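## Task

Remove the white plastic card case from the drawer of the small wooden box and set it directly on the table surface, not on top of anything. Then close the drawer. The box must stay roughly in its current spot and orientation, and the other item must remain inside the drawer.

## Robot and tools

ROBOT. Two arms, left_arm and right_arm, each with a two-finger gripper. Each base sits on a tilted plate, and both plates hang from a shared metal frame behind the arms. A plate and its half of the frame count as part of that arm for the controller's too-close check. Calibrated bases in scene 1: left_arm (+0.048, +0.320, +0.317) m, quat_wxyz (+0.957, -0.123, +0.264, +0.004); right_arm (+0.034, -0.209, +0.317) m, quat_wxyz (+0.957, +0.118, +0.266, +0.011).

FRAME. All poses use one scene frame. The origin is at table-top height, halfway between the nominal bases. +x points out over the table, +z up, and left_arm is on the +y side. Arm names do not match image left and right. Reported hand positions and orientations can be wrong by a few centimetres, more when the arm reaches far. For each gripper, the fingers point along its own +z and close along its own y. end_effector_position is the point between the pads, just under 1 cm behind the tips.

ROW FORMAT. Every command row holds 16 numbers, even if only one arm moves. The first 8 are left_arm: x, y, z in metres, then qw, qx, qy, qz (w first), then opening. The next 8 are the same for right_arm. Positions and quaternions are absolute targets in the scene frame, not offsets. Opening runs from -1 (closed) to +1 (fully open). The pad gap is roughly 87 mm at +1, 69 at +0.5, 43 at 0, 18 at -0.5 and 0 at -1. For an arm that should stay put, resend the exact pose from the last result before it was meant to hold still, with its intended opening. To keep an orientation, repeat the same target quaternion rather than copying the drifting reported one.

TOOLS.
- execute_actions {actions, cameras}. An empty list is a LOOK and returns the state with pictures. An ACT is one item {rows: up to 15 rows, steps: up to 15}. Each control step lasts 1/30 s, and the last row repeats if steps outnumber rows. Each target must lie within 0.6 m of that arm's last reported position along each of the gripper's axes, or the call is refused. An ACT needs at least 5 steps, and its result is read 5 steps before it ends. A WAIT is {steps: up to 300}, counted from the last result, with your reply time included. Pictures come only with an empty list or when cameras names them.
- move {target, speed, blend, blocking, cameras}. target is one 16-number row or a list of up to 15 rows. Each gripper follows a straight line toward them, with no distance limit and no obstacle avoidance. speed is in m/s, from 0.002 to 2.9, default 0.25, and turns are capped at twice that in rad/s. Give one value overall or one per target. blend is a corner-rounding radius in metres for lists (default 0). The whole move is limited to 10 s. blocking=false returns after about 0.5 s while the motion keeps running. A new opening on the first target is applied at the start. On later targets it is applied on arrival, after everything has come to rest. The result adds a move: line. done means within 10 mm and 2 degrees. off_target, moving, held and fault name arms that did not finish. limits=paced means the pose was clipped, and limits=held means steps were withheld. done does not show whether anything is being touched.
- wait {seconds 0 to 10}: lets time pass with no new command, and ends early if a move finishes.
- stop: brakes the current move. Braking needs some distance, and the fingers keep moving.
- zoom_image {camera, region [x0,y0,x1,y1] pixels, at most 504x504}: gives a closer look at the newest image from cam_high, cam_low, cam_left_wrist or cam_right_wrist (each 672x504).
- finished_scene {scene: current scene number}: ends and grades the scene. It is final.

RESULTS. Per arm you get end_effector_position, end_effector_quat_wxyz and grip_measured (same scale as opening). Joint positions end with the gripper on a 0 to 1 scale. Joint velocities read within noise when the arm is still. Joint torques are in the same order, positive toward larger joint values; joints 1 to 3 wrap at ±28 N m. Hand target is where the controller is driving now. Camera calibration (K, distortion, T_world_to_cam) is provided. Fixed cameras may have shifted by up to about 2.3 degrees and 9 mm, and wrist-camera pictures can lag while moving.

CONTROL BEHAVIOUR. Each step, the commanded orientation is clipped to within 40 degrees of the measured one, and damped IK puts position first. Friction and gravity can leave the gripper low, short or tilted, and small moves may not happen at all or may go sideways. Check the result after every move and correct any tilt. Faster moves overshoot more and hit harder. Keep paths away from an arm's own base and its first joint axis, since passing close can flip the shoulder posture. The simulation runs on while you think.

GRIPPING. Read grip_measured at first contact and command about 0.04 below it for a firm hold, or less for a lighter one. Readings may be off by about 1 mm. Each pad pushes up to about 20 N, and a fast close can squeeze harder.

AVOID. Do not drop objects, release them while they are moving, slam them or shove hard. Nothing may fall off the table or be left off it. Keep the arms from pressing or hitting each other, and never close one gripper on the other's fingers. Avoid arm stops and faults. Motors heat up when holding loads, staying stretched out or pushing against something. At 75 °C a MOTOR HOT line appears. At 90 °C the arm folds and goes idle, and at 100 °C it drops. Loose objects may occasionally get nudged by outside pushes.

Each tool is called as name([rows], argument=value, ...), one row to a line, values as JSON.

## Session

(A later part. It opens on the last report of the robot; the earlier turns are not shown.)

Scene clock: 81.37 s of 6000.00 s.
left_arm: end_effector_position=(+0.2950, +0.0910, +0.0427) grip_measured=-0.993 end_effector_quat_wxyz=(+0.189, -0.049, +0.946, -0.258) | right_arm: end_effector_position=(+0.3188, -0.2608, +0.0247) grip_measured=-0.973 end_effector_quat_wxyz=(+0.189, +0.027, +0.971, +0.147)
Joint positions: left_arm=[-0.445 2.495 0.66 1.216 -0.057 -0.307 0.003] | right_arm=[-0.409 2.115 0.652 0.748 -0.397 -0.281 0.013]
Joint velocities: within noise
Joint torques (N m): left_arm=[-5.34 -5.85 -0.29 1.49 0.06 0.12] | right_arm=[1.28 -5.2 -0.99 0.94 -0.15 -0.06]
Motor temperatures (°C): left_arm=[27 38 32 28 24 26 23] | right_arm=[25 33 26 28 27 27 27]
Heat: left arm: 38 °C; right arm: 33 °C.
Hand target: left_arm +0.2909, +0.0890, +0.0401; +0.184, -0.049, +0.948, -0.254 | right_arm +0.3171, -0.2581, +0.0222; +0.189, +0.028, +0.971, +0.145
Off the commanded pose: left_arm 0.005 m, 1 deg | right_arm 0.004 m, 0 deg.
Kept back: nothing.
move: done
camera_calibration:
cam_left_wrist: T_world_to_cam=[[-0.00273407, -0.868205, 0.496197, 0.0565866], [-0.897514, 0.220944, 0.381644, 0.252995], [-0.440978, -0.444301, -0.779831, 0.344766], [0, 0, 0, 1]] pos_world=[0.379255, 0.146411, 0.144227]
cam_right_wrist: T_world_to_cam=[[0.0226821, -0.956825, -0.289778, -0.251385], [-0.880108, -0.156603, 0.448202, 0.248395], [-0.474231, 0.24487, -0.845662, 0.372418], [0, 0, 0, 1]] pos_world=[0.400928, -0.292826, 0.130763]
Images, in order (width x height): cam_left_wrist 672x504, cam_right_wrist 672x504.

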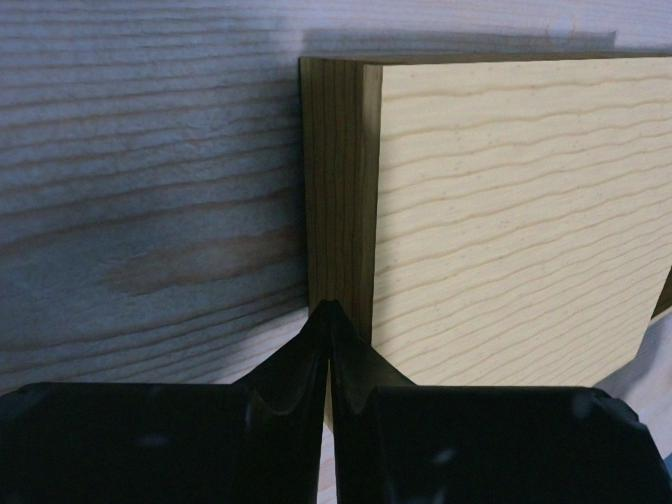

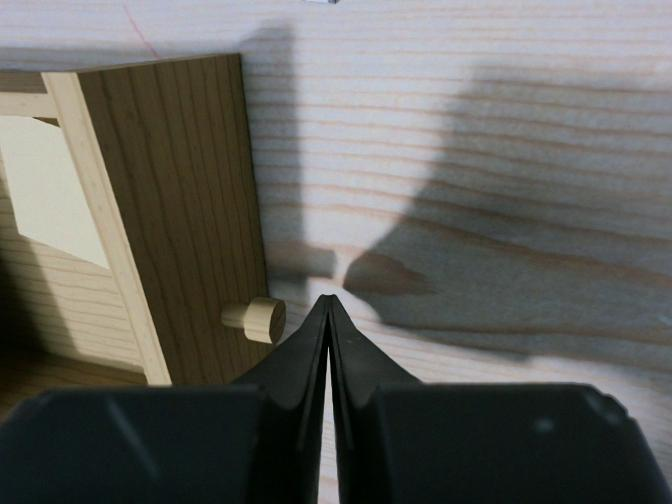

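move([
  [0.2910,0.0820,0.0380,0.1843,-0.0494,0.9482,-0.2541,-1,0.317,-0.245,0.022,0.1895,0.0282,0.9708,0.1451,-1],
  [0.2910,0.0780,0.0380,0.1843,-0.0494,0.9482,-0.2541,-1,0.317,-0.218,0.022,0.1895,0.0282,0.9708,0.1451,-1],
], speed=0.06, cameras=["cam_left_wrist", "cam_right_wrist", "cam_low"])

Scene clock: 82.73 s of 6000.00 s.
left_arm: end_effector_position=(+0.2936, +0.0901, +0.0357) grip_measured=-0.993 end_effector_quat_wxyz=(+0.187, -0.050, +0.952, -0.238) | right_arm: end_effector_position=(+0.3284, -0.2475, +0.0225) grip_measured=-0.973 end_effector_quat_wxyz=(+0.202, +0.028, +0.974, +0.099)
Joint positions: left_arm=[-0.464 2.513 0.685 1.193 -0.111 -0.314 0.003] | right_arm=[-0.307 2.136 0.619 0.876 -0.233 -0.218 0.013]
Joint velocities: within noise
Joint torques (N m): left_arm=[-6.37 -5.97 0.18 1.58 0.37 -0.02] | right_arm=[4.21 -4.77 -2.44 0.8 -0.76 0.16]
Motor temperatures (°C): left_arm=[27 38 32 28 24 26 23] | right_arm=[25 33 26 28 27 27 27]
Heat: left arm: 38 °C; right arm: 33 °C.
Hand target: left_arm +0.2908, +0.0784, +0.0382; +0.184, -0.049, +0.948, -0.254 | right_arm +0.3164, -0.2194, +0.0230; +0.188, +0.028, +0.971, +0.144
Off the commanded pose: left_arm 0.013 m, 2 deg | right_arm 0.032 m, 5 deg.
Kept back: nothing.
move: off_target (left_arm, right_arm)
camera_calibration:
cam_left_wrist: T_world_to_cam=[[0.0088151, -0.887703, 0.460333, 0.0589278], [-0.89625, 0.197142, 0.39733, 0.255835], [-0.443462, -0.416076, -0.793866, 0.336904], [0, 0, 0, 1]] pos_world=[0.378177, 0.142052, 0.138679]
cam_right_wrist: T_world_to_cam=[[0.005089, -0.980251, -0.197694, -0.241617], [-0.892858, -0.0934799, 0.440529, 0.279843], [-0.45031, 0.174271, -0.8757, 0.347193], [0, 0, 0, 1]] pos_world=[0.407434, -0.271191, 0.132991]
Images, in order (width x height): cam_low 672x504, cam_left_wrist 672x504, cam_right_wrist 672x504.

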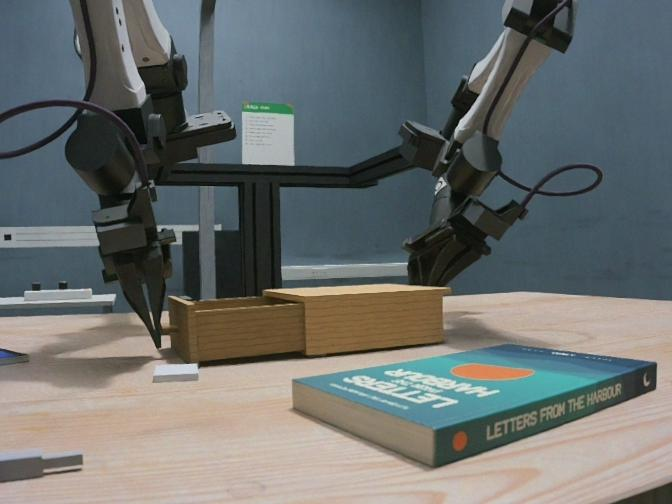

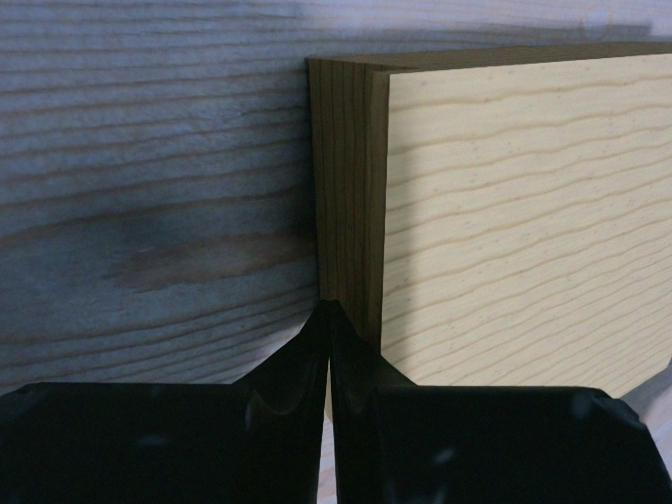

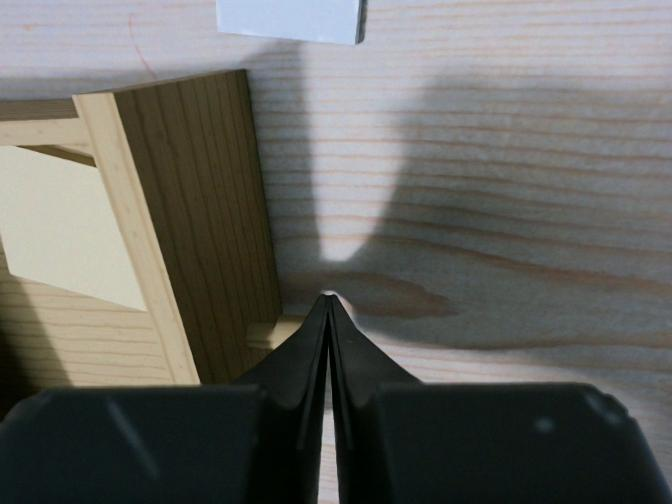

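move([
  [0.2910,0.0780,0.0380,0.1843,-0.0494,0.9482,-0.2541,-1,0.308,-0.262,0.024,0.1866,0.0397,0.9601,0.2041,-1],
  [0.2910,0.0760,0.0380,0.1843,-0.0494,0.9482,-0.2541,-1,0.304,-0.250,0.024,0.1866,0.0397,0.9601,0.2041,-1],
  [0.2910,0.0740,0.0380,0.1843,-0.0494,0.9482,-0.2541,-1,0.302,-0.215,0.024,0.1866,0.0397,0.9601,0.2041,-1],
], speed=[0.1, 0.1, 0.06], cameras=["cam_left_wrist", "cam_right_wrist", "cam_low"])

Scene clock: 84.77 s of 6000.00 s.
left_arm: end_effector_position=(+0.2939, +0.0837, +0.0369) grip_measured=-0.993 end_effector_quat_wxyz=(+0.187, -0.051, +0.951, -0.242) | right_arm: end_effector_position=(+0.3083, -0.2378, +0.0233) grip_measured=-0.974 end_effector_quat_wxyz=(+0.194, +0.038, +0.965, +0.172)
Joint positions: left_arm=[-0.479 2.518 0.697 1.188 -0.116 -0.325 0.003] | right_arm=[-0.379 2.164 0.606 0.853 -0.421 -0.231 0.013]
Joint velocities: within noise
Joint torques (N m): left_arm=[-6.19 -5.91 0.21 1.55 0.33 0.04] | right_arm=[3.7 -4.7 -2.29 0.81 -0.61 0.07]
Motor temperatures (°C): left_arm=[27 38 31 28 24 26 23] | right_arm=[25 33 26 28 27 27 27]
Heat: left arm: 38 °C; right arm: 33 °C.
Hand target: left_arm +0.2909, +0.0742, +0.0382; +0.184, -0.049, +0.948, -0.254 | right_arm +0.3016, -0.2157, +0.0247; +0.186, +0.039, +0.960, +0.204
Off the commanded pose: left_arm 0.010 m, 2 deg | right_arm 0.024 m, 4 deg.
Kept back: nothing.
move: off_target (right_arm)
camera_calibration:
cam_left_wrist: T_world_to_cam=[[0.00771365, -0.884121, 0.467194, 0.0525639], [-0.896707, 0.200657, 0.394529, 0.256877], [-0.442557, -0.42198, -0.79125, 0.335407], [0, 0, 0, 1]] pos_world=[0.378374, 0.136464, 0.139488]
cam_right_wrist: T_world_to_cam=[[0.0134216, -0.940467, -0.339619, -0.221662], [-0.886383, -0.168381, 0.431247, 0.242839], [-0.462759, 0.295245, -0.835874, 0.368781], [0, 0, 0, 1]] pos_world=[0.38888, -0.276457, 0.12825]
Images, in order (width x height): cam_low 672x504, cam_left_wrist 672x504, cam_right_wrist 672x504.

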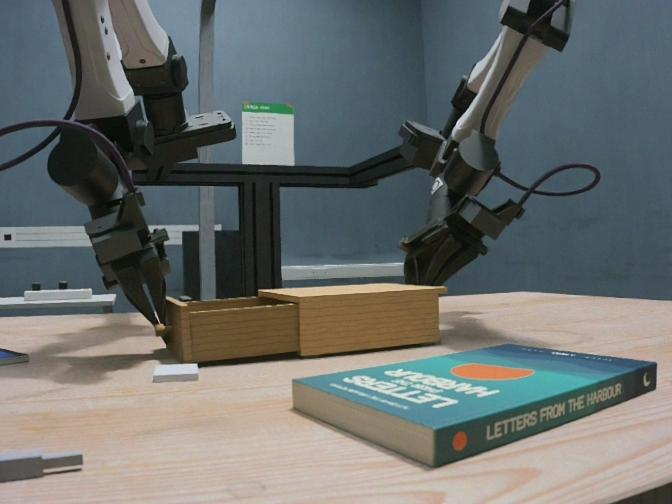

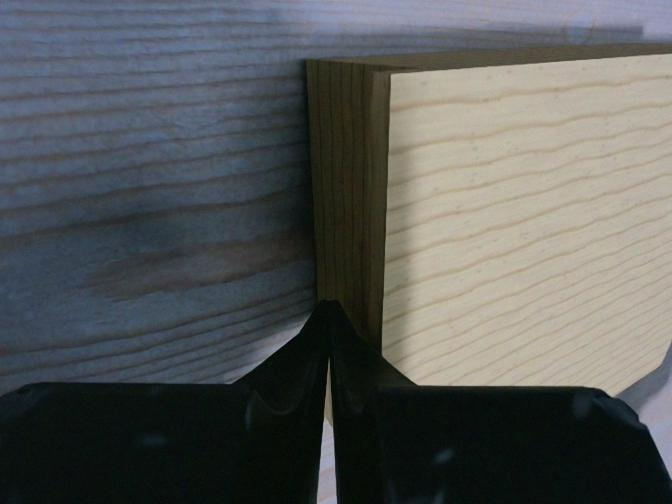

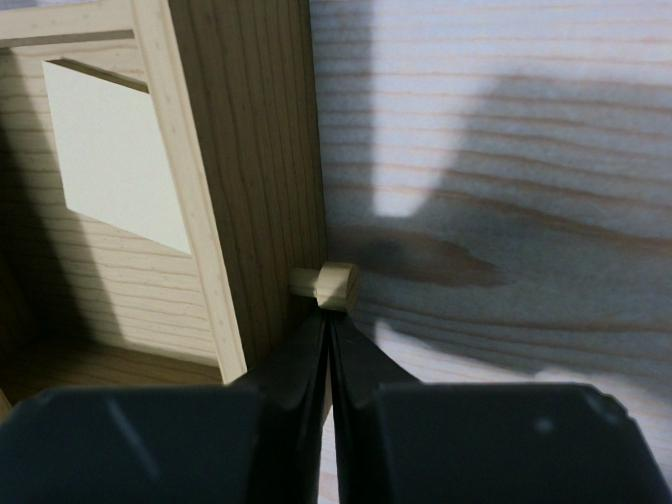

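zoom_image(camera="cam_low", region=[110, 260, 260, 380])

zoom_image(camera="cam_right_wrist", region=[230, 200, 450, 400])

Scaled by 3.360 from the camera's 672x504 image, which has a finer 960x720 frame.

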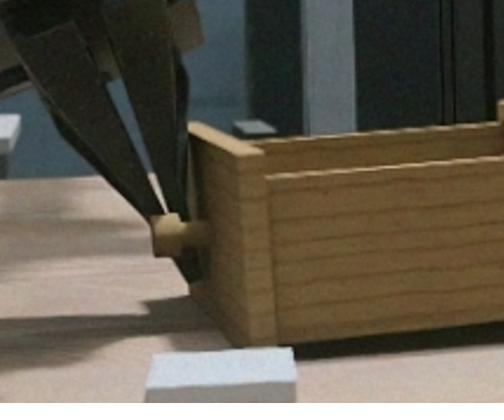

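Scaled by 2.291 from the camera's 672x504 image, which has a finer 960x720 frame.

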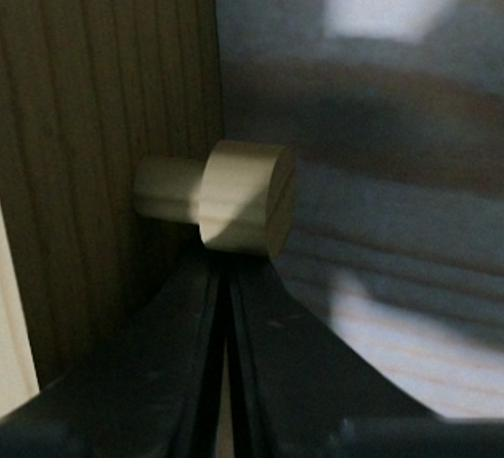

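move(target=[0.2910,0.0700,0.0380,0.1843,-0.0494,0.9482,-0.2541,-1,0.302,-0.190,0.022,0.1866,0.0397,0.9601,0.2041,-1], speed=0.05, cameras=["cam_left_wrist", "cam_right_wrist", "cam_low"])

Scene clock: 89.27 s of 6000.00 s.
left_arm: end_effector_position=(+0.2938, +0.0865, +0.0340) grip_measured=-0.993 end_effector_quat_wxyz=(+0.187, -0.052, +0.954, -0.229) | right_arm: end_effector_position=(+0.3086, -0.2122, +0.0207) grip_measured=-0.974 end_effector_quat_wxyz=(+0.194, +0.038, +0.965, +0.171)
Joint positions: left_arm=[-0.482 2.52 0.702 1.177 -0.144 -0.325 0.003] | right_arm=[-0.294 2.202 0.588 0.933 -0.355 -0.171 0.013]
Joint velocities: within noise
Joint torques (N m): left_arm=[-6.84 -6.02 0.36 1.58 0.47 -0.04] | right_arm=[4.16 -4.48 -2.14 0.86 -0.62 0.16]
Motor temperatures (°C): left_arm=[28 38 31 28 24 26 23] | right_arm=[25 32 26 28 27 27 27]
Heat: left arm: 38 °C; right arm: 32 °C.
Hand target: left_arm +0.2909, +0.0706, +0.0384; +0.184, -0.049, +0.948, -0.254 | right_arm +0.3015, -0.1908, +0.0226; +0.186, +0.040, +0.960, +0.204
Off the commanded pose: left_arm 0.017 m, 3 deg | right_arm 0.023 m, 4 deg.
Kept back: nothing.
move: off_target (left_arm, right_arm)
camera_calibration:
cam_left_wrist: T_world_to_cam=[[0.0155045, -0.895501, 0.44479, 0.055886], [-0.896766, 0.184294, 0.402301, 0.258456], [-0.442232, -0.40511, -0.800198, 0.333035], [0, 0, 0, 1]] pos_world=[0.378187, 0.13733, 0.137659]
cam_right_wrist: T_world_to_cam=[[0.0119924, -0.940522, -0.339522, -0.198032], [-0.886609, -0.167007, 0.431315, 0.248948], [-0.462364, 0.295851, -0.835878, 0.359217], [0, 0, 0, 1]] pos_world=[0.389183, -0.250952, 0.12565]
Images, in order (width x height): cam_low 672x504, cam_left_wrist 672x504, cam_right_wrist 672x504.

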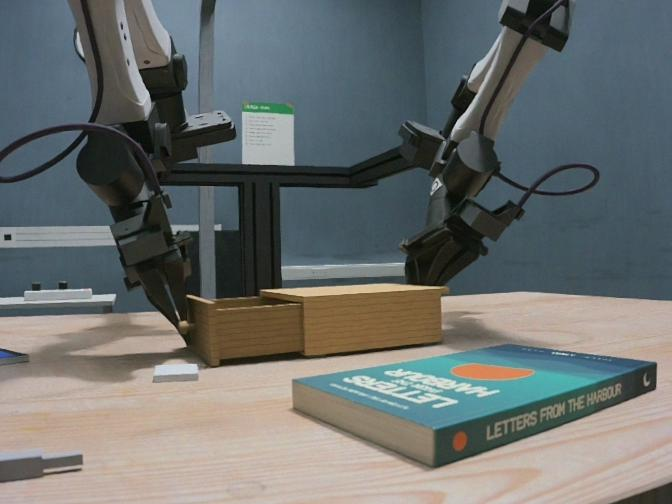

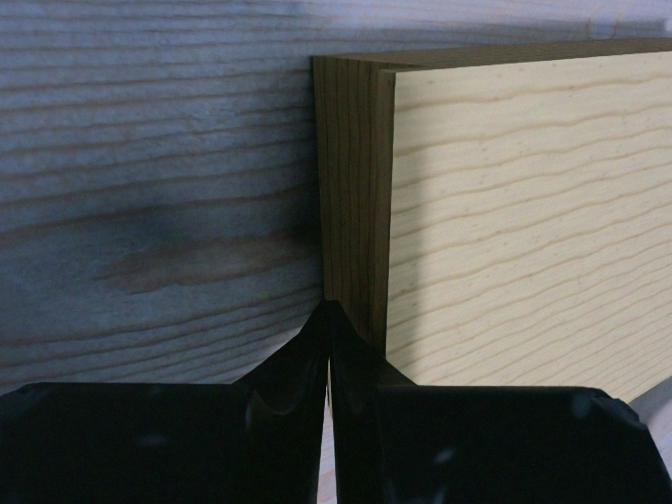

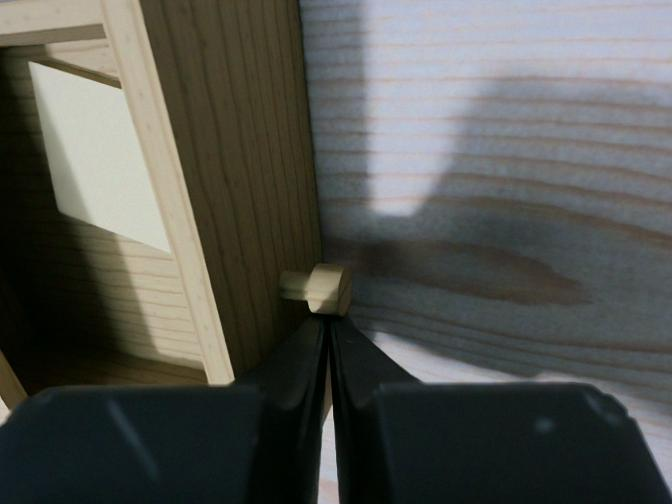

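move(target=[0.2910,0.0700,0.0400,0.1843,-0.0494,0.9482,-0.2541,-1,0.302,-0.145,0.024,0.1866,0.0397,0.9601,0.2041,-1], speed=0.06, cameras=["cam_left_wrist", "cam_right_wrist", "cam_low"])

Scene clock: 90.57 s of 6000.00 s.
left_arm: end_effector_position=(+0.2928, +0.0870, +0.0335) grip_measured=-0.993 end_effector_quat_wxyz=(+0.186, -0.051, +0.955, -0.226) | right_arm: end_effector_position=(+0.3054, -0.1661, +0.0213) grip_measured=-0.974 end_effector_quat_wxyz=(+0.188, +0.040, +0.966, +0.173)
Joint positions: left_arm=[-0.484 2.521 0.702 1.174 -0.15 -0.325 0.003] | right_arm=[-0.137 2.253 0.564 1.024 -0.233 -0.067 0.013]
Joint velocities: within noise
Joint torques (N m): left_arm=[-6.99 -6.57 0.09 1.61 0.51 -0.06] | right_arm=[5.14 -4.63 -2.1 1.03 -0.6 0.21]
Motor temperatures (°C): left_arm=[28 38 31 28 24 26 23] | right_arm=[25 32 26 28 27 27 27]
Heat: left arm: 38 °C; right arm: 32 °C.
Hand target: left_arm +0.2907, +0.0705, +0.0403; +0.184, -0.049, +0.948, -0.254 | right_arm +0.3015, -0.1457, +0.0246; +0.185, +0.039, +0.960, +0.204
Off the commanded pose: left_arm 0.018 m, 3 deg | right_arm 0.022 m, 4 deg.
Kept back: nothing.
move: off_target (left_arm, right_arm)
camera_calibration:
cam_left_wrist: T_world_to_cam=[[0.0159497, -0.898077, 0.439549, 0.0567952], [-0.895701, 0.182539, 0.405461, 0.257439], [-0.44437, -0.400172, -0.801497, 0.332623], [0, 0, 0, 1]] pos_world=[0.37749, 0.13712, 0.137251]
cam_right_wrist: T_world_to_cam=[[0.00788596, -0.939188, -0.343312, -0.152868], [-0.881254, -0.168779, 0.441481, 0.2514], [-0.472577, 0.299064, -0.828994, 0.348096], [0, 0, 0, 1]] pos_world=[0.387255, -0.205243, 0.1251]
Images, in order (width x height): cam_low 672x504, cam_left_wrist 672x504, cam_right_wrist 672x504.

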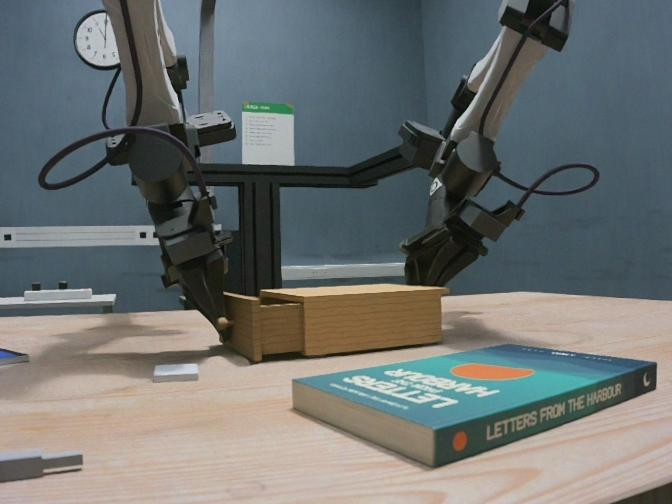

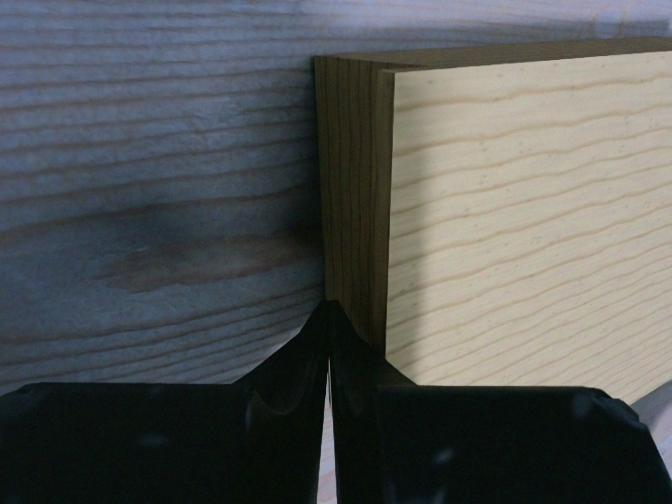

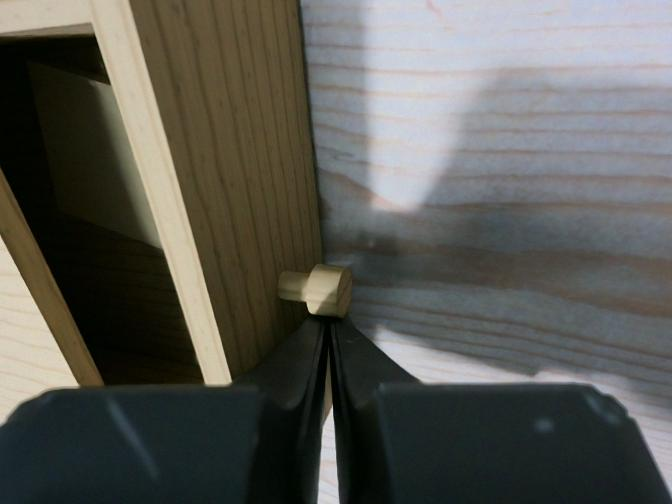

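move(target=[0.2910,0.0700,0.0420,0.1843,-0.0494,0.9482,-0.2541,-1,0.303,-0.105,0.025,0.1866,0.0397,0.9601,0.2041,-1], speed=0.05, cameras=["cam_left_wrist", "cam_right_wrist", "cam_low"])

Scene clock: 91.90 s of 6000.00 s.
left_arm: end_effector_position=(+0.2927, +0.0876, +0.0332) grip_measured=-0.993 end_effector_quat_wxyz=(+0.187, -0.052, +0.955, -0.224) | right_arm: end_effector_position=(+0.3031, -0.1319, +0.0215) grip_measured=-0.974 end_effector_quat_wxyz=(+0.186, +0.040, +0.968, +0.161)
Joint positions: left_arm=[-0.485 2.521 0.702 1.172 -0.156 -0.326 0.003] | right_arm=[-0.001 2.297 0.563 1.081 -0.101 0.014 0.013]
Joint velocities: within noise
Joint torques (N m): left_arm=[-7.1 -7.09 -0.47 1.57 0.54 -0.07] | right_arm=[6.61 -4.34 -0.61 0.97 -0.75 0.21]
Motor temperatures (°C): left_arm=[28 38 31 28 24 26 23] | right_arm=[25 32 25 29 27 28 27]
Heat: left arm: 38 °C; right arm: 32 °C.
Hand target: left_arm +0.2906, +0.0705, +0.0422; +0.184, -0.049, +0.948, -0.254 | right_arm +0.3020, -0.1061, +0.0260; +0.185, +0.039, +0.961, +0.204
Off the commanded pose: left_arm 0.020 m, 4 deg | right_arm 0.027 m, 5 deg.
Kept back: nothing.
move: off_target (left_arm, right_arm)
camera_calibration:
cam_left_wrist: T_world_to_cam=[[0.0175161, -0.900242, 0.435038, 0.0572982], [-0.895922, 0.179026, 0.406538, 0.257736], [-0.443865, -0.396881, -0.803411, 0.332273], [0, 0, 0, 1]] pos_world=[0.377392, 0.137314, 0.137245]
cam_right_wrist: T_world_to_cam=[[0.00219226, -0.946989, -0.321257, -0.120436], [-0.8799, -0.154474, 0.449348, 0.256326], [-0.475154, 0.281689, -0.833594, 0.335573], [0, 0, 0, 1]] pos_world=[0.385254, -0.168983, 0.125861]
Images, in order (width x height): cam_low 672x504, cam_left_wrist 672x504, cam_right_wrist 672x504.

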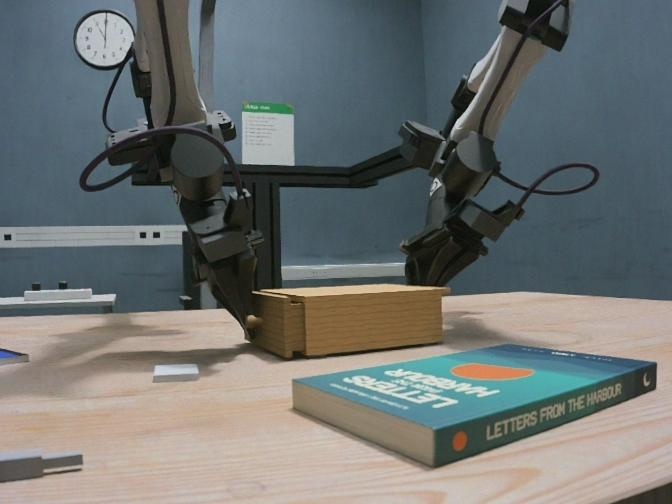

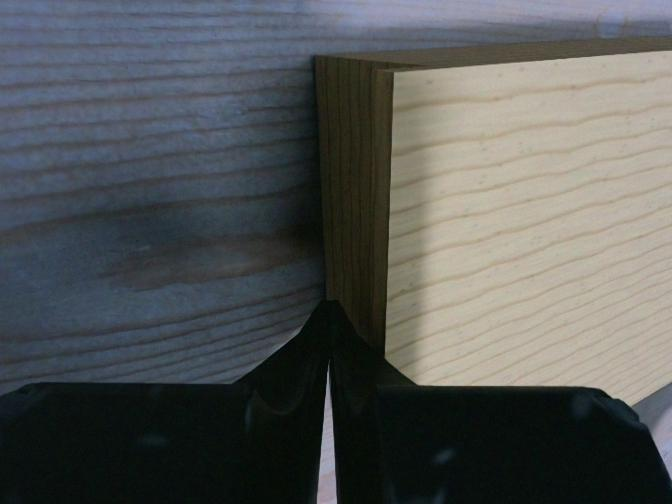

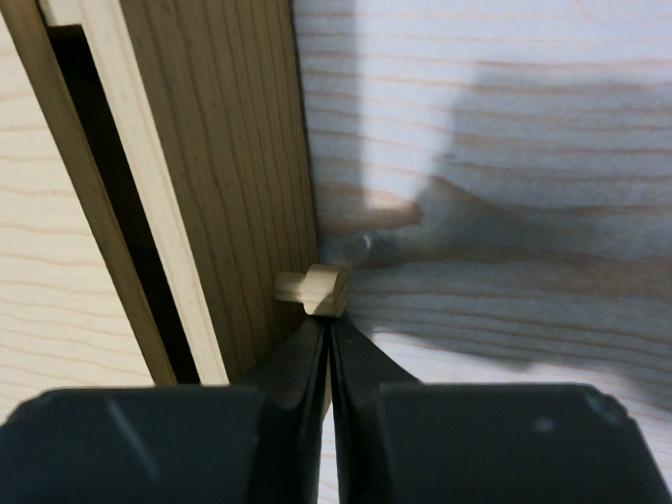

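move(target=[0.2910,0.0690,0.0440,0.1843,-0.0494,0.9482,-0.2541,-1,0.303,-0.088,0.025,0.1866,0.0397,0.9601,0.2041,-1], speed=0.04, cameras=["cam_left_wrist", "cam_right_wrist", "cam_low"])

zoom_image(camera="cam_low", region=[230, 270, 460, 370])

Scene clock: 92.87 s of 6000.00 s.
left_arm: end_effector_position=(+0.2917, +0.0883, +0.0332) grip_measured=-0.993 end_effector_quat_wxyz=(+0.187, -0.052, +0.956, -0.220) | right_arm: end_effector_position=(+0.3020, -0.1167, +0.0213) grip_measured=-0.974 end_effector_quat_wxyz=(+0.184, +0.041, +0.969, +0.159)
Joint positions: left_arm=[-0.489 2.521 0.699 1.172 -0.167 -0.327 0.003] | right_arm=[0.056 2.315 0.573 1.087 -0.051 0.049 0.013]
Joint velocities: within noise
Joint torques (N m): left_arm=[-7.28 -7.65 -0.49 1.53 0.56 -0.09] | right_arm=[7.02 -4.36 -0.49 1.09 -0.8 0.25]
Motor temperatures (°C): left_arm=[28 39 31 28 24 26 23] | right_arm=[26 32 25 29 27 28 27]
Heat: left arm: 39 °C; right arm: 32 °C.
Hand target: left_arm +0.2906, +0.0697, +0.0441; +0.184, -0.049, +0.948, -0.254 | right_arm +0.3020, -0.0893, +0.0262; +0.185, +0.039, +0.961, +0.204
Off the commanded pose: left_arm 0.022 m, 4 deg | right_arm 0.029 m, 5 deg.
Kept back: nothing.
move: off_target (left_arm, right_arm)
camera_calibration:
cam_left_wrist: T_world_to_cam=[[0.0195016, -0.903588, 0.427957, 0.0579579], [-0.895957, 0.174169, 0.408567, 0.25702], [-0.443713, -0.391399, -0.806179, 0.331625], [0, 0, 0, 1]] pos_world=[0.376295, 0.137403, 0.137536]
cam_right_wrist: T_world_to_cam=[[-0.00022584, -0.948355, -0.317211, -0.105645], [-0.877626, -0.151866, 0.454654, 0.257325], [-0.479347, 0.278495, -0.832266, 0.331353], [0, 0, 0, 1]] pos_world=[0.384644, -0.15339, 0.125269]
Images, in order (width x height): cam_low 672x504, cam_left_wrist 672x504, cam_right_wrist 672x504.

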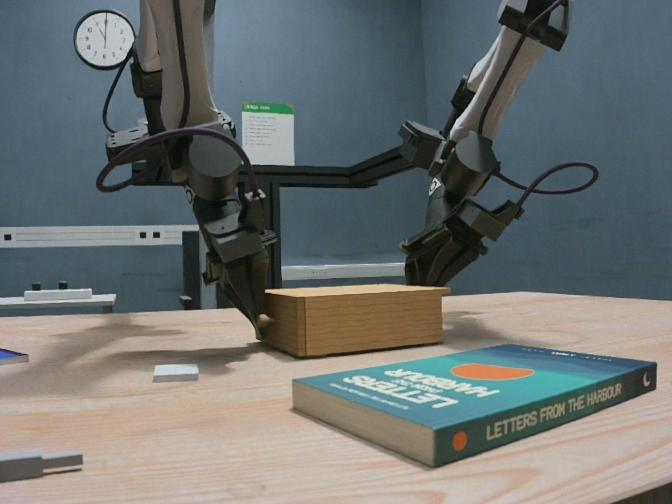

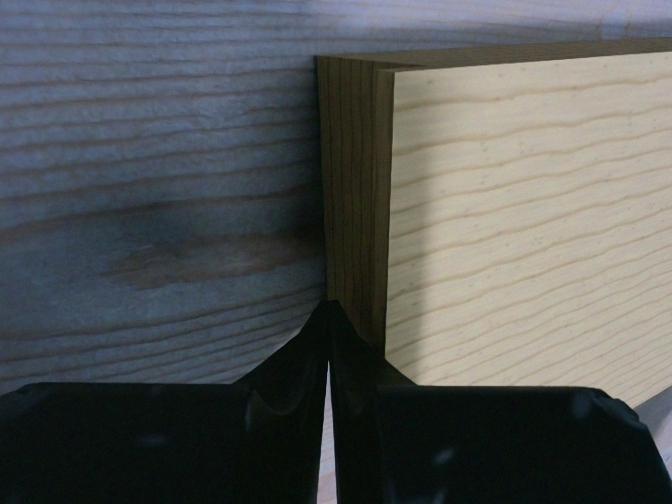

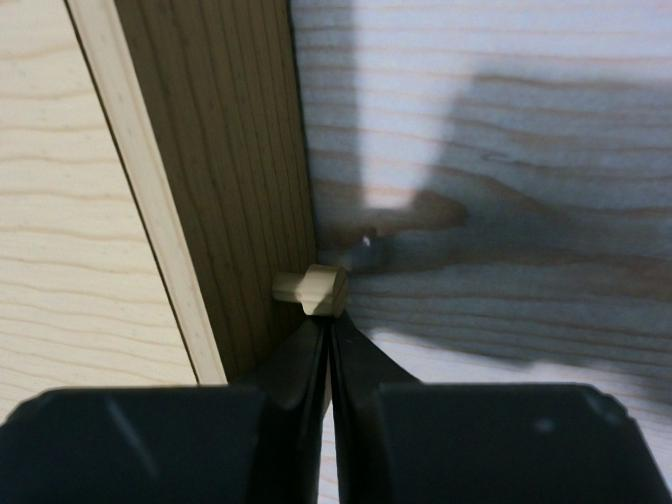

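Scaled by 2.191 from the camera's 672x504 image, which has a finer 960x720 frame.

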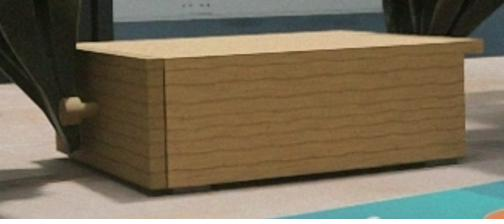

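move(target=[0.2910,0.0650,0.0440,0.1843,-0.0494,0.9482,-0.2541,-1,0.303,-0.080,0.025,0.1866,0.0397,0.9601,0.2041,-1], speed=0.03, cameras=["cam_left_wrist", "cam_right_wrist", "cam_low"])

zoom_image(camera="cam_right_wrist", region=[40, 0, 260, 200])

zoom_image(camera="cam_low", region=[250, 270, 370, 370])

Scene clock: 93.80 s of 6000.00 s.
left_arm: end_effector_position=(+0.2915, +0.0899, +0.0327) grip_measured=-0.993 end_effector_quat_wxyz=(+0.188, -0.053, +0.958, -0.211) | right_arm: end_effector_position=(+0.3013, -0.1160, +0.0206) grip_measured=-0.974 end_effector_quat_wxyz=(+0.184, +0.042, +0.971, +0.146)
Joint positions: left_arm=[-0.494 2.521 0.698 1.171 -0.188 -0.33 0.003] | right_arm=[0.075 2.319 0.573 1.09 -0.011 0.058 0.013]
Joint velocities: within noise
Joint torques (N m): left_arm=[-7.8 -7.43 0.27 1.47 0.69 -0.12] | right_arm=[7.87 -3.93 0.2 1.04 -0.95 0.33]
Motor temperatures (°C): left_arm=[28 39 31 28 24 26 23] | right_arm=[26 32 25 29 27 28 27]
Heat: left arm: 39 °C; right arm: 32 °C.
Hand target: left_arm +0.2904, +0.0661, +0.0445; +0.184, -0.049, +0.948, -0.253 | right_arm +0.3014, -0.0818, +0.0269; +0.184, +0.039, +0.961, +0.203
Off the commanded pose: left_arm 0.027 m, 5 deg | right_arm 0.036 m, 7 deg.
Kept back: nothing.
move: off_target (left_arm, right_arm)
camera_calibration:
cam_left_wrist: T_world_to_cam=[[0.0244881, -0.910273, 0.413283, 0.0591295], [-0.89749, 0.162082, 0.410172, 0.2583], [-0.440354, -0.380962, -0.812992, 0.33002], [0, 0, 0, 1]] pos_world=[0.3757, 0.137683, 0.137919]
cam_right_wrist: T_world_to_cam=[[-0.0083844, -0.95574, -0.294093, -0.103975], [-0.877581, -0.133952, 0.460336, 0.259073], [-0.479356, 0.26195, -0.837616, 0.328504], [0, 0, 0, 1]] pos_world=[0.383955, -0.150722, 0.125321]
Images, in order (width x height): cam_low 672x504, cam_left_wrist 672x504, cam_right_wrist 672x504.

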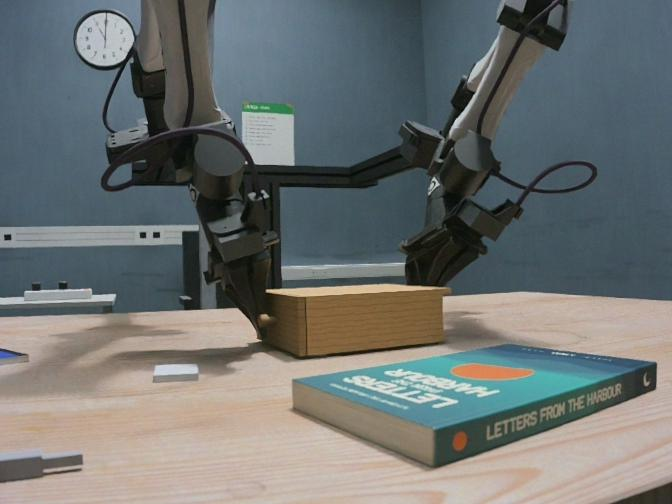

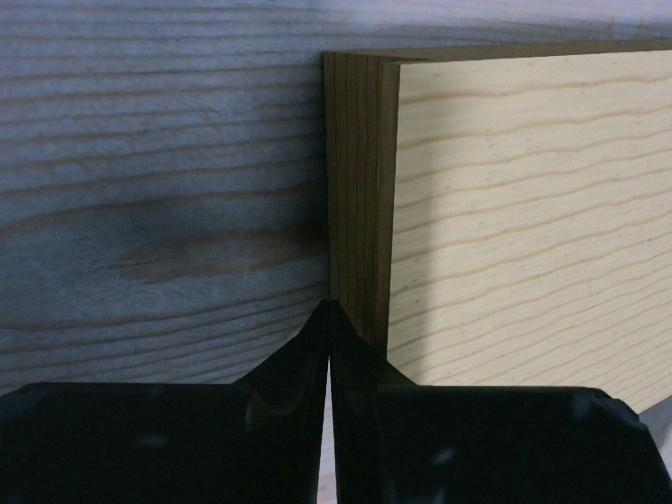

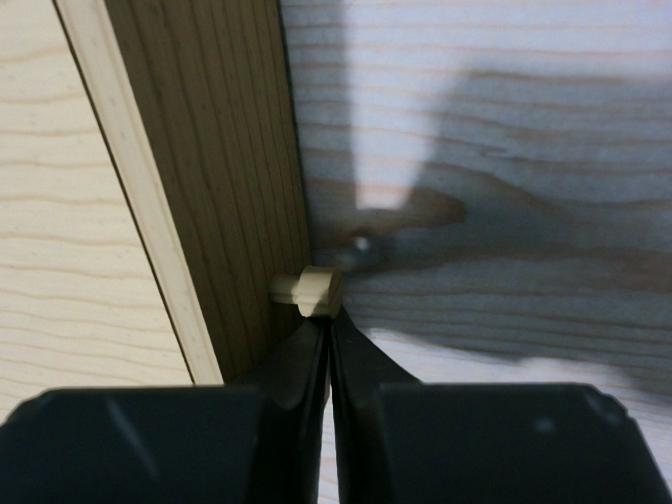

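Scaled by 2.291 from the camera's 672x504 image, which has a finer 960x720 frame.

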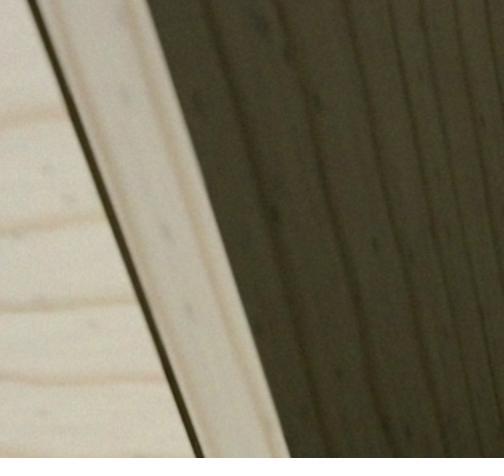

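Scaled by 4.200 from the camera's 672x504 image, which has a finer 960x720 frame.

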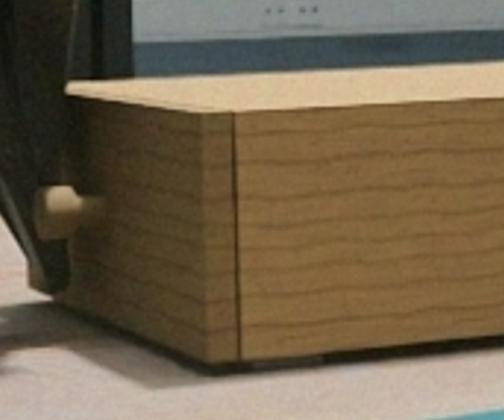

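move([
  [0.2920,0.1150,0.0430,0.1843,-0.0494,0.9482,-0.2541,-1,0.305,-0.150,0.028,0.1866,0.0397,0.9601,0.2041,-1],
  [0.2960,0.1600,0.0800,0.1843,-0.0494,0.9482,-0.2541,-1,0.320,-0.195,0.075,0.1866,0.0397,0.9601,0.2041,-1],
], speed=[0.08, 0.15], cameras=["cam_left_wrist", "cam_right_wrist", "cam_low", "cam_high"])

zoom_image(camera="cam_low", region=[250, 270, 470, 370])

Scene clock: 96.37 s of 6000.00 s.
left_arm: end_effector_position=(+0.2944, +0.1576, +0.0773) grip_measured=-0.993 end_effector_quat_wxyz=(+0.183, -0.052, +0.949, -0.252) | right_arm: end_effector_position=(+0.3106, -0.1913, +0.0685) grip_measured=-0.974 end_effector_quat_wxyz=(+0.171, +0.046, +0.963, +0.204)
Joint positions: left_arm=[-0.282 2.249 0.44 1.176 0.063 -0.219 0.003] | right_arm=[-0.237 1.963 0.507 0.733 -0.364 -0.115 0.013]
Joint velocities: within noise
Joint torques (N m): left_arm=[-2.41 -7.83 -1.77 1.36 0.33 0.3] | right_arm=[0.79 -8.61 -0.44 0.69 -0.41 -0.32]
Motor temperatures (°C): left_arm=[28 39 31 29 24 26 23] | right_arm=[26 32 25 29 27 28 27]
Heat: left arm: 39 °C; right arm: 32 °C.
Hand target: left_arm +0.2959, +0.1599, +0.0799; +0.184, -0.050, +0.948, -0.254 | right_arm +0.3199, -0.1949, +0.0747; +0.187, +0.040, +0.960, +0.204
Off the commanded pose: left_arm 0.004 m, 0 deg | right_arm 0.012 m, 2 deg.
Kept back: nothing.
move: off_target (right_arm)
camera_calibration:
cam_left_wrist: T_world_to_cam=[[0.00940295, -0.87379, 0.486213, 0.0953737], [-0.893227, 0.211237, 0.396894, 0.223639], [-0.449508, -0.438031, -0.778506, 0.402485], [0, 0, 0, 1]] pos_world=[0.379784, 0.212397, 0.178204]
cam_right_wrist: T_world_to_cam=[[0.000482625, -0.914887, -0.403709, -0.149265], [-0.866422, -0.20196, 0.456646, 0.218879], [-0.499312, 0.349562, -0.792776, 0.412692], [0, 0, 0, 1]] pos_world=[0.395776, -0.236618, 0.166963]

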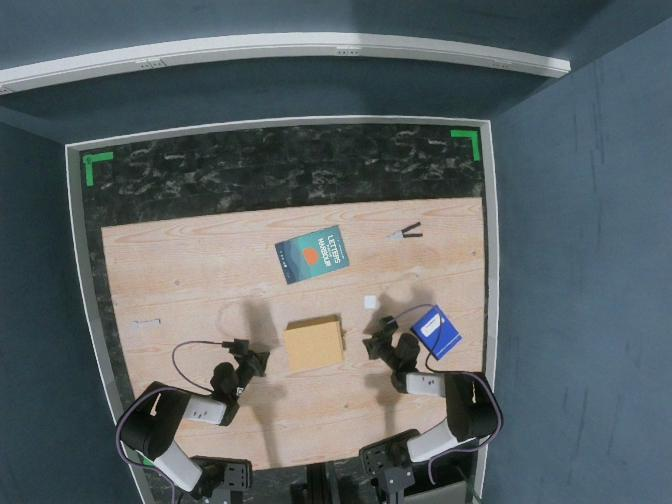

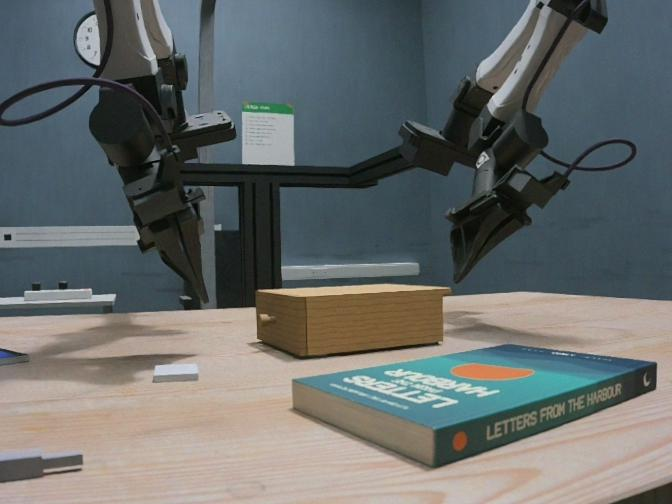

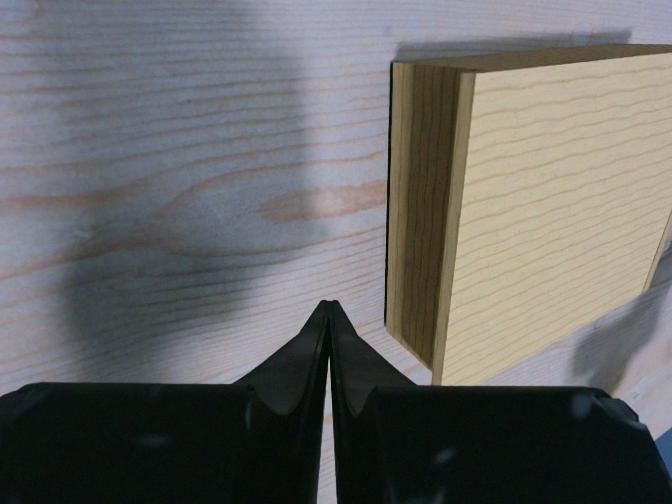

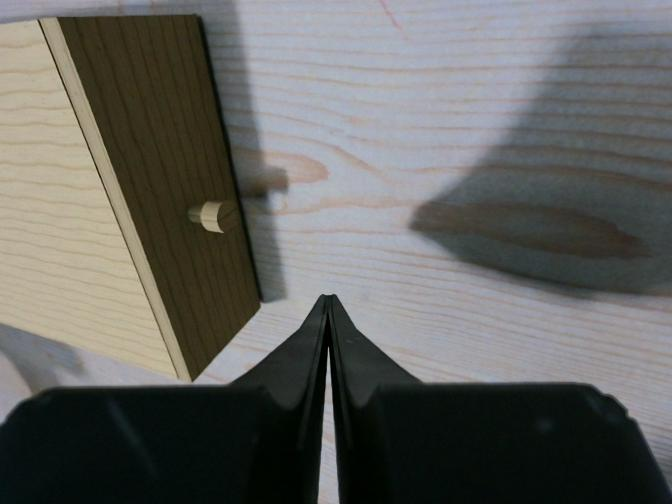

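Scaled by 2.291 from the camera's 672x504 image, which has a finer 960x720 frame.

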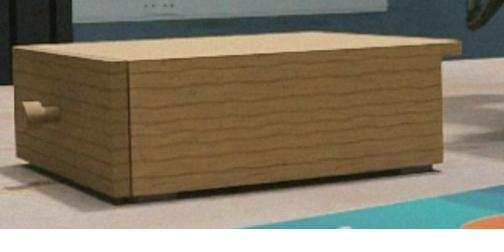

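move([
  [0.2960,0.1600,0.0800,0.1843,-0.0494,0.9482,-0.2541,-1,0.350,-0.190,0.150,0.1908,0.0,0.9816,0.0,-1],
  [0.2960,0.1600,0.0800,0.1843,-0.0494,0.9482,-0.2541,-1,0.424,-0.130,0.155,0.1908,0.0,0.9816,0.0,-1],
], speed=0.25, blend=[0.04, 0], cameras=["cam_right_wrist", "cam_low"])

zoom_image(camera="cam_right_wrist", region=[0, 0, 500, 400])

Scene clock: 98.90 s of 6000.00 s.
left_arm: end_effector_position=(+0.2942, +0.1575, +0.0773) grip_measured=-0.993 end_effector_quat_wxyz=(+0.183, -0.052, +0.949, -0.252) | right_arm: end_effector_position=(+0.4205, -0.1326, +0.1563) grip_measured=-0.974 end_effector_quat_wxyz=(+0.190, -0.005, +0.982, +0.004)
Joint positions: left_arm=[-0.282 2.249 0.44 1.175 0.064 -0.218 0.003] | right_arm=[0.294 1.71 0.856 0.162 0.425 0.054 0.013]
Joint velocities: within noise
Joint torques (N m): left_arm=[-2.39 -7.87 -1.78 1.36 0.35 0.3] | right_arm=[4.33 -5.67 6.12 0.83 0.15 -0.05]
Motor temperatures (°C): left_arm=[28 39 31 29 24 26 23] | right_arm=[26 32 25 29 27 28 27]
Heat: left arm: 39 °C; right arm: 32 °C.
Hand target: left_arm +0.2959, +0.1599, +0.0800; +0.184, -0.049, +0.948, -0.254 | right_arm +0.4240, -0.1300, +0.1551; +0.191, +0.000, +0.982, +0.000
Off the commanded pose: left_arm 0.004 m, 0 deg | right_arm 0.005 m, 1 deg.
Kept back: nothing.
move: done
camera_calibration:
cam_right_wrist: T_world_to_cam=[[0.0304557, -0.999536, 0.000944195, -0.147257], [-0.879186, -0.0263392, 0.475749, 0.311511], [-0.475504, -0.0153194, -0.87958, 0.47182], [0, 0, 0, 1]] pos_world=[0.502713, -0.131755, 0.266941]
Images, in order (width x height): cam_low 672x504, cam_right_wrist 672x504.

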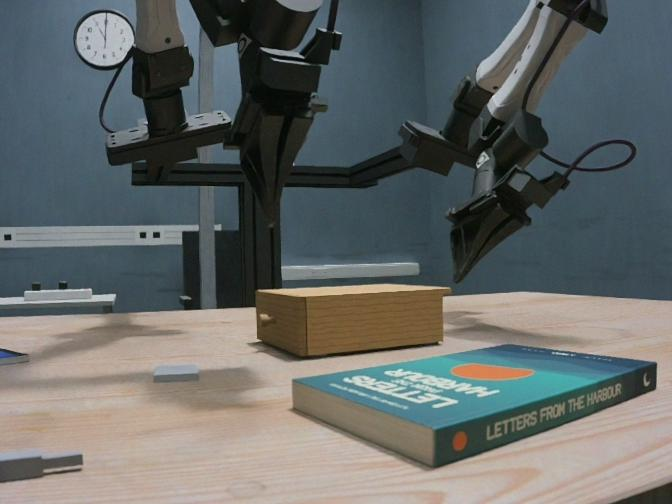

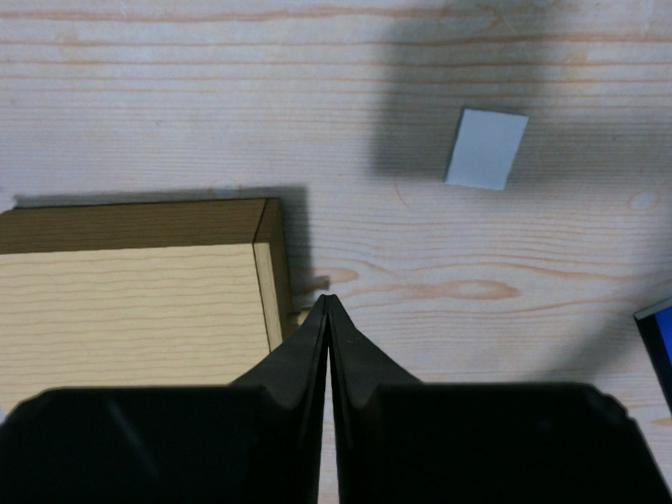

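Scaled by 1.008 from the camera's 672x504 image, which has a finer 960x720 frame.

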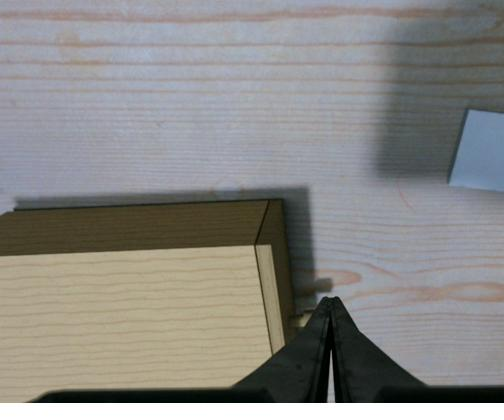

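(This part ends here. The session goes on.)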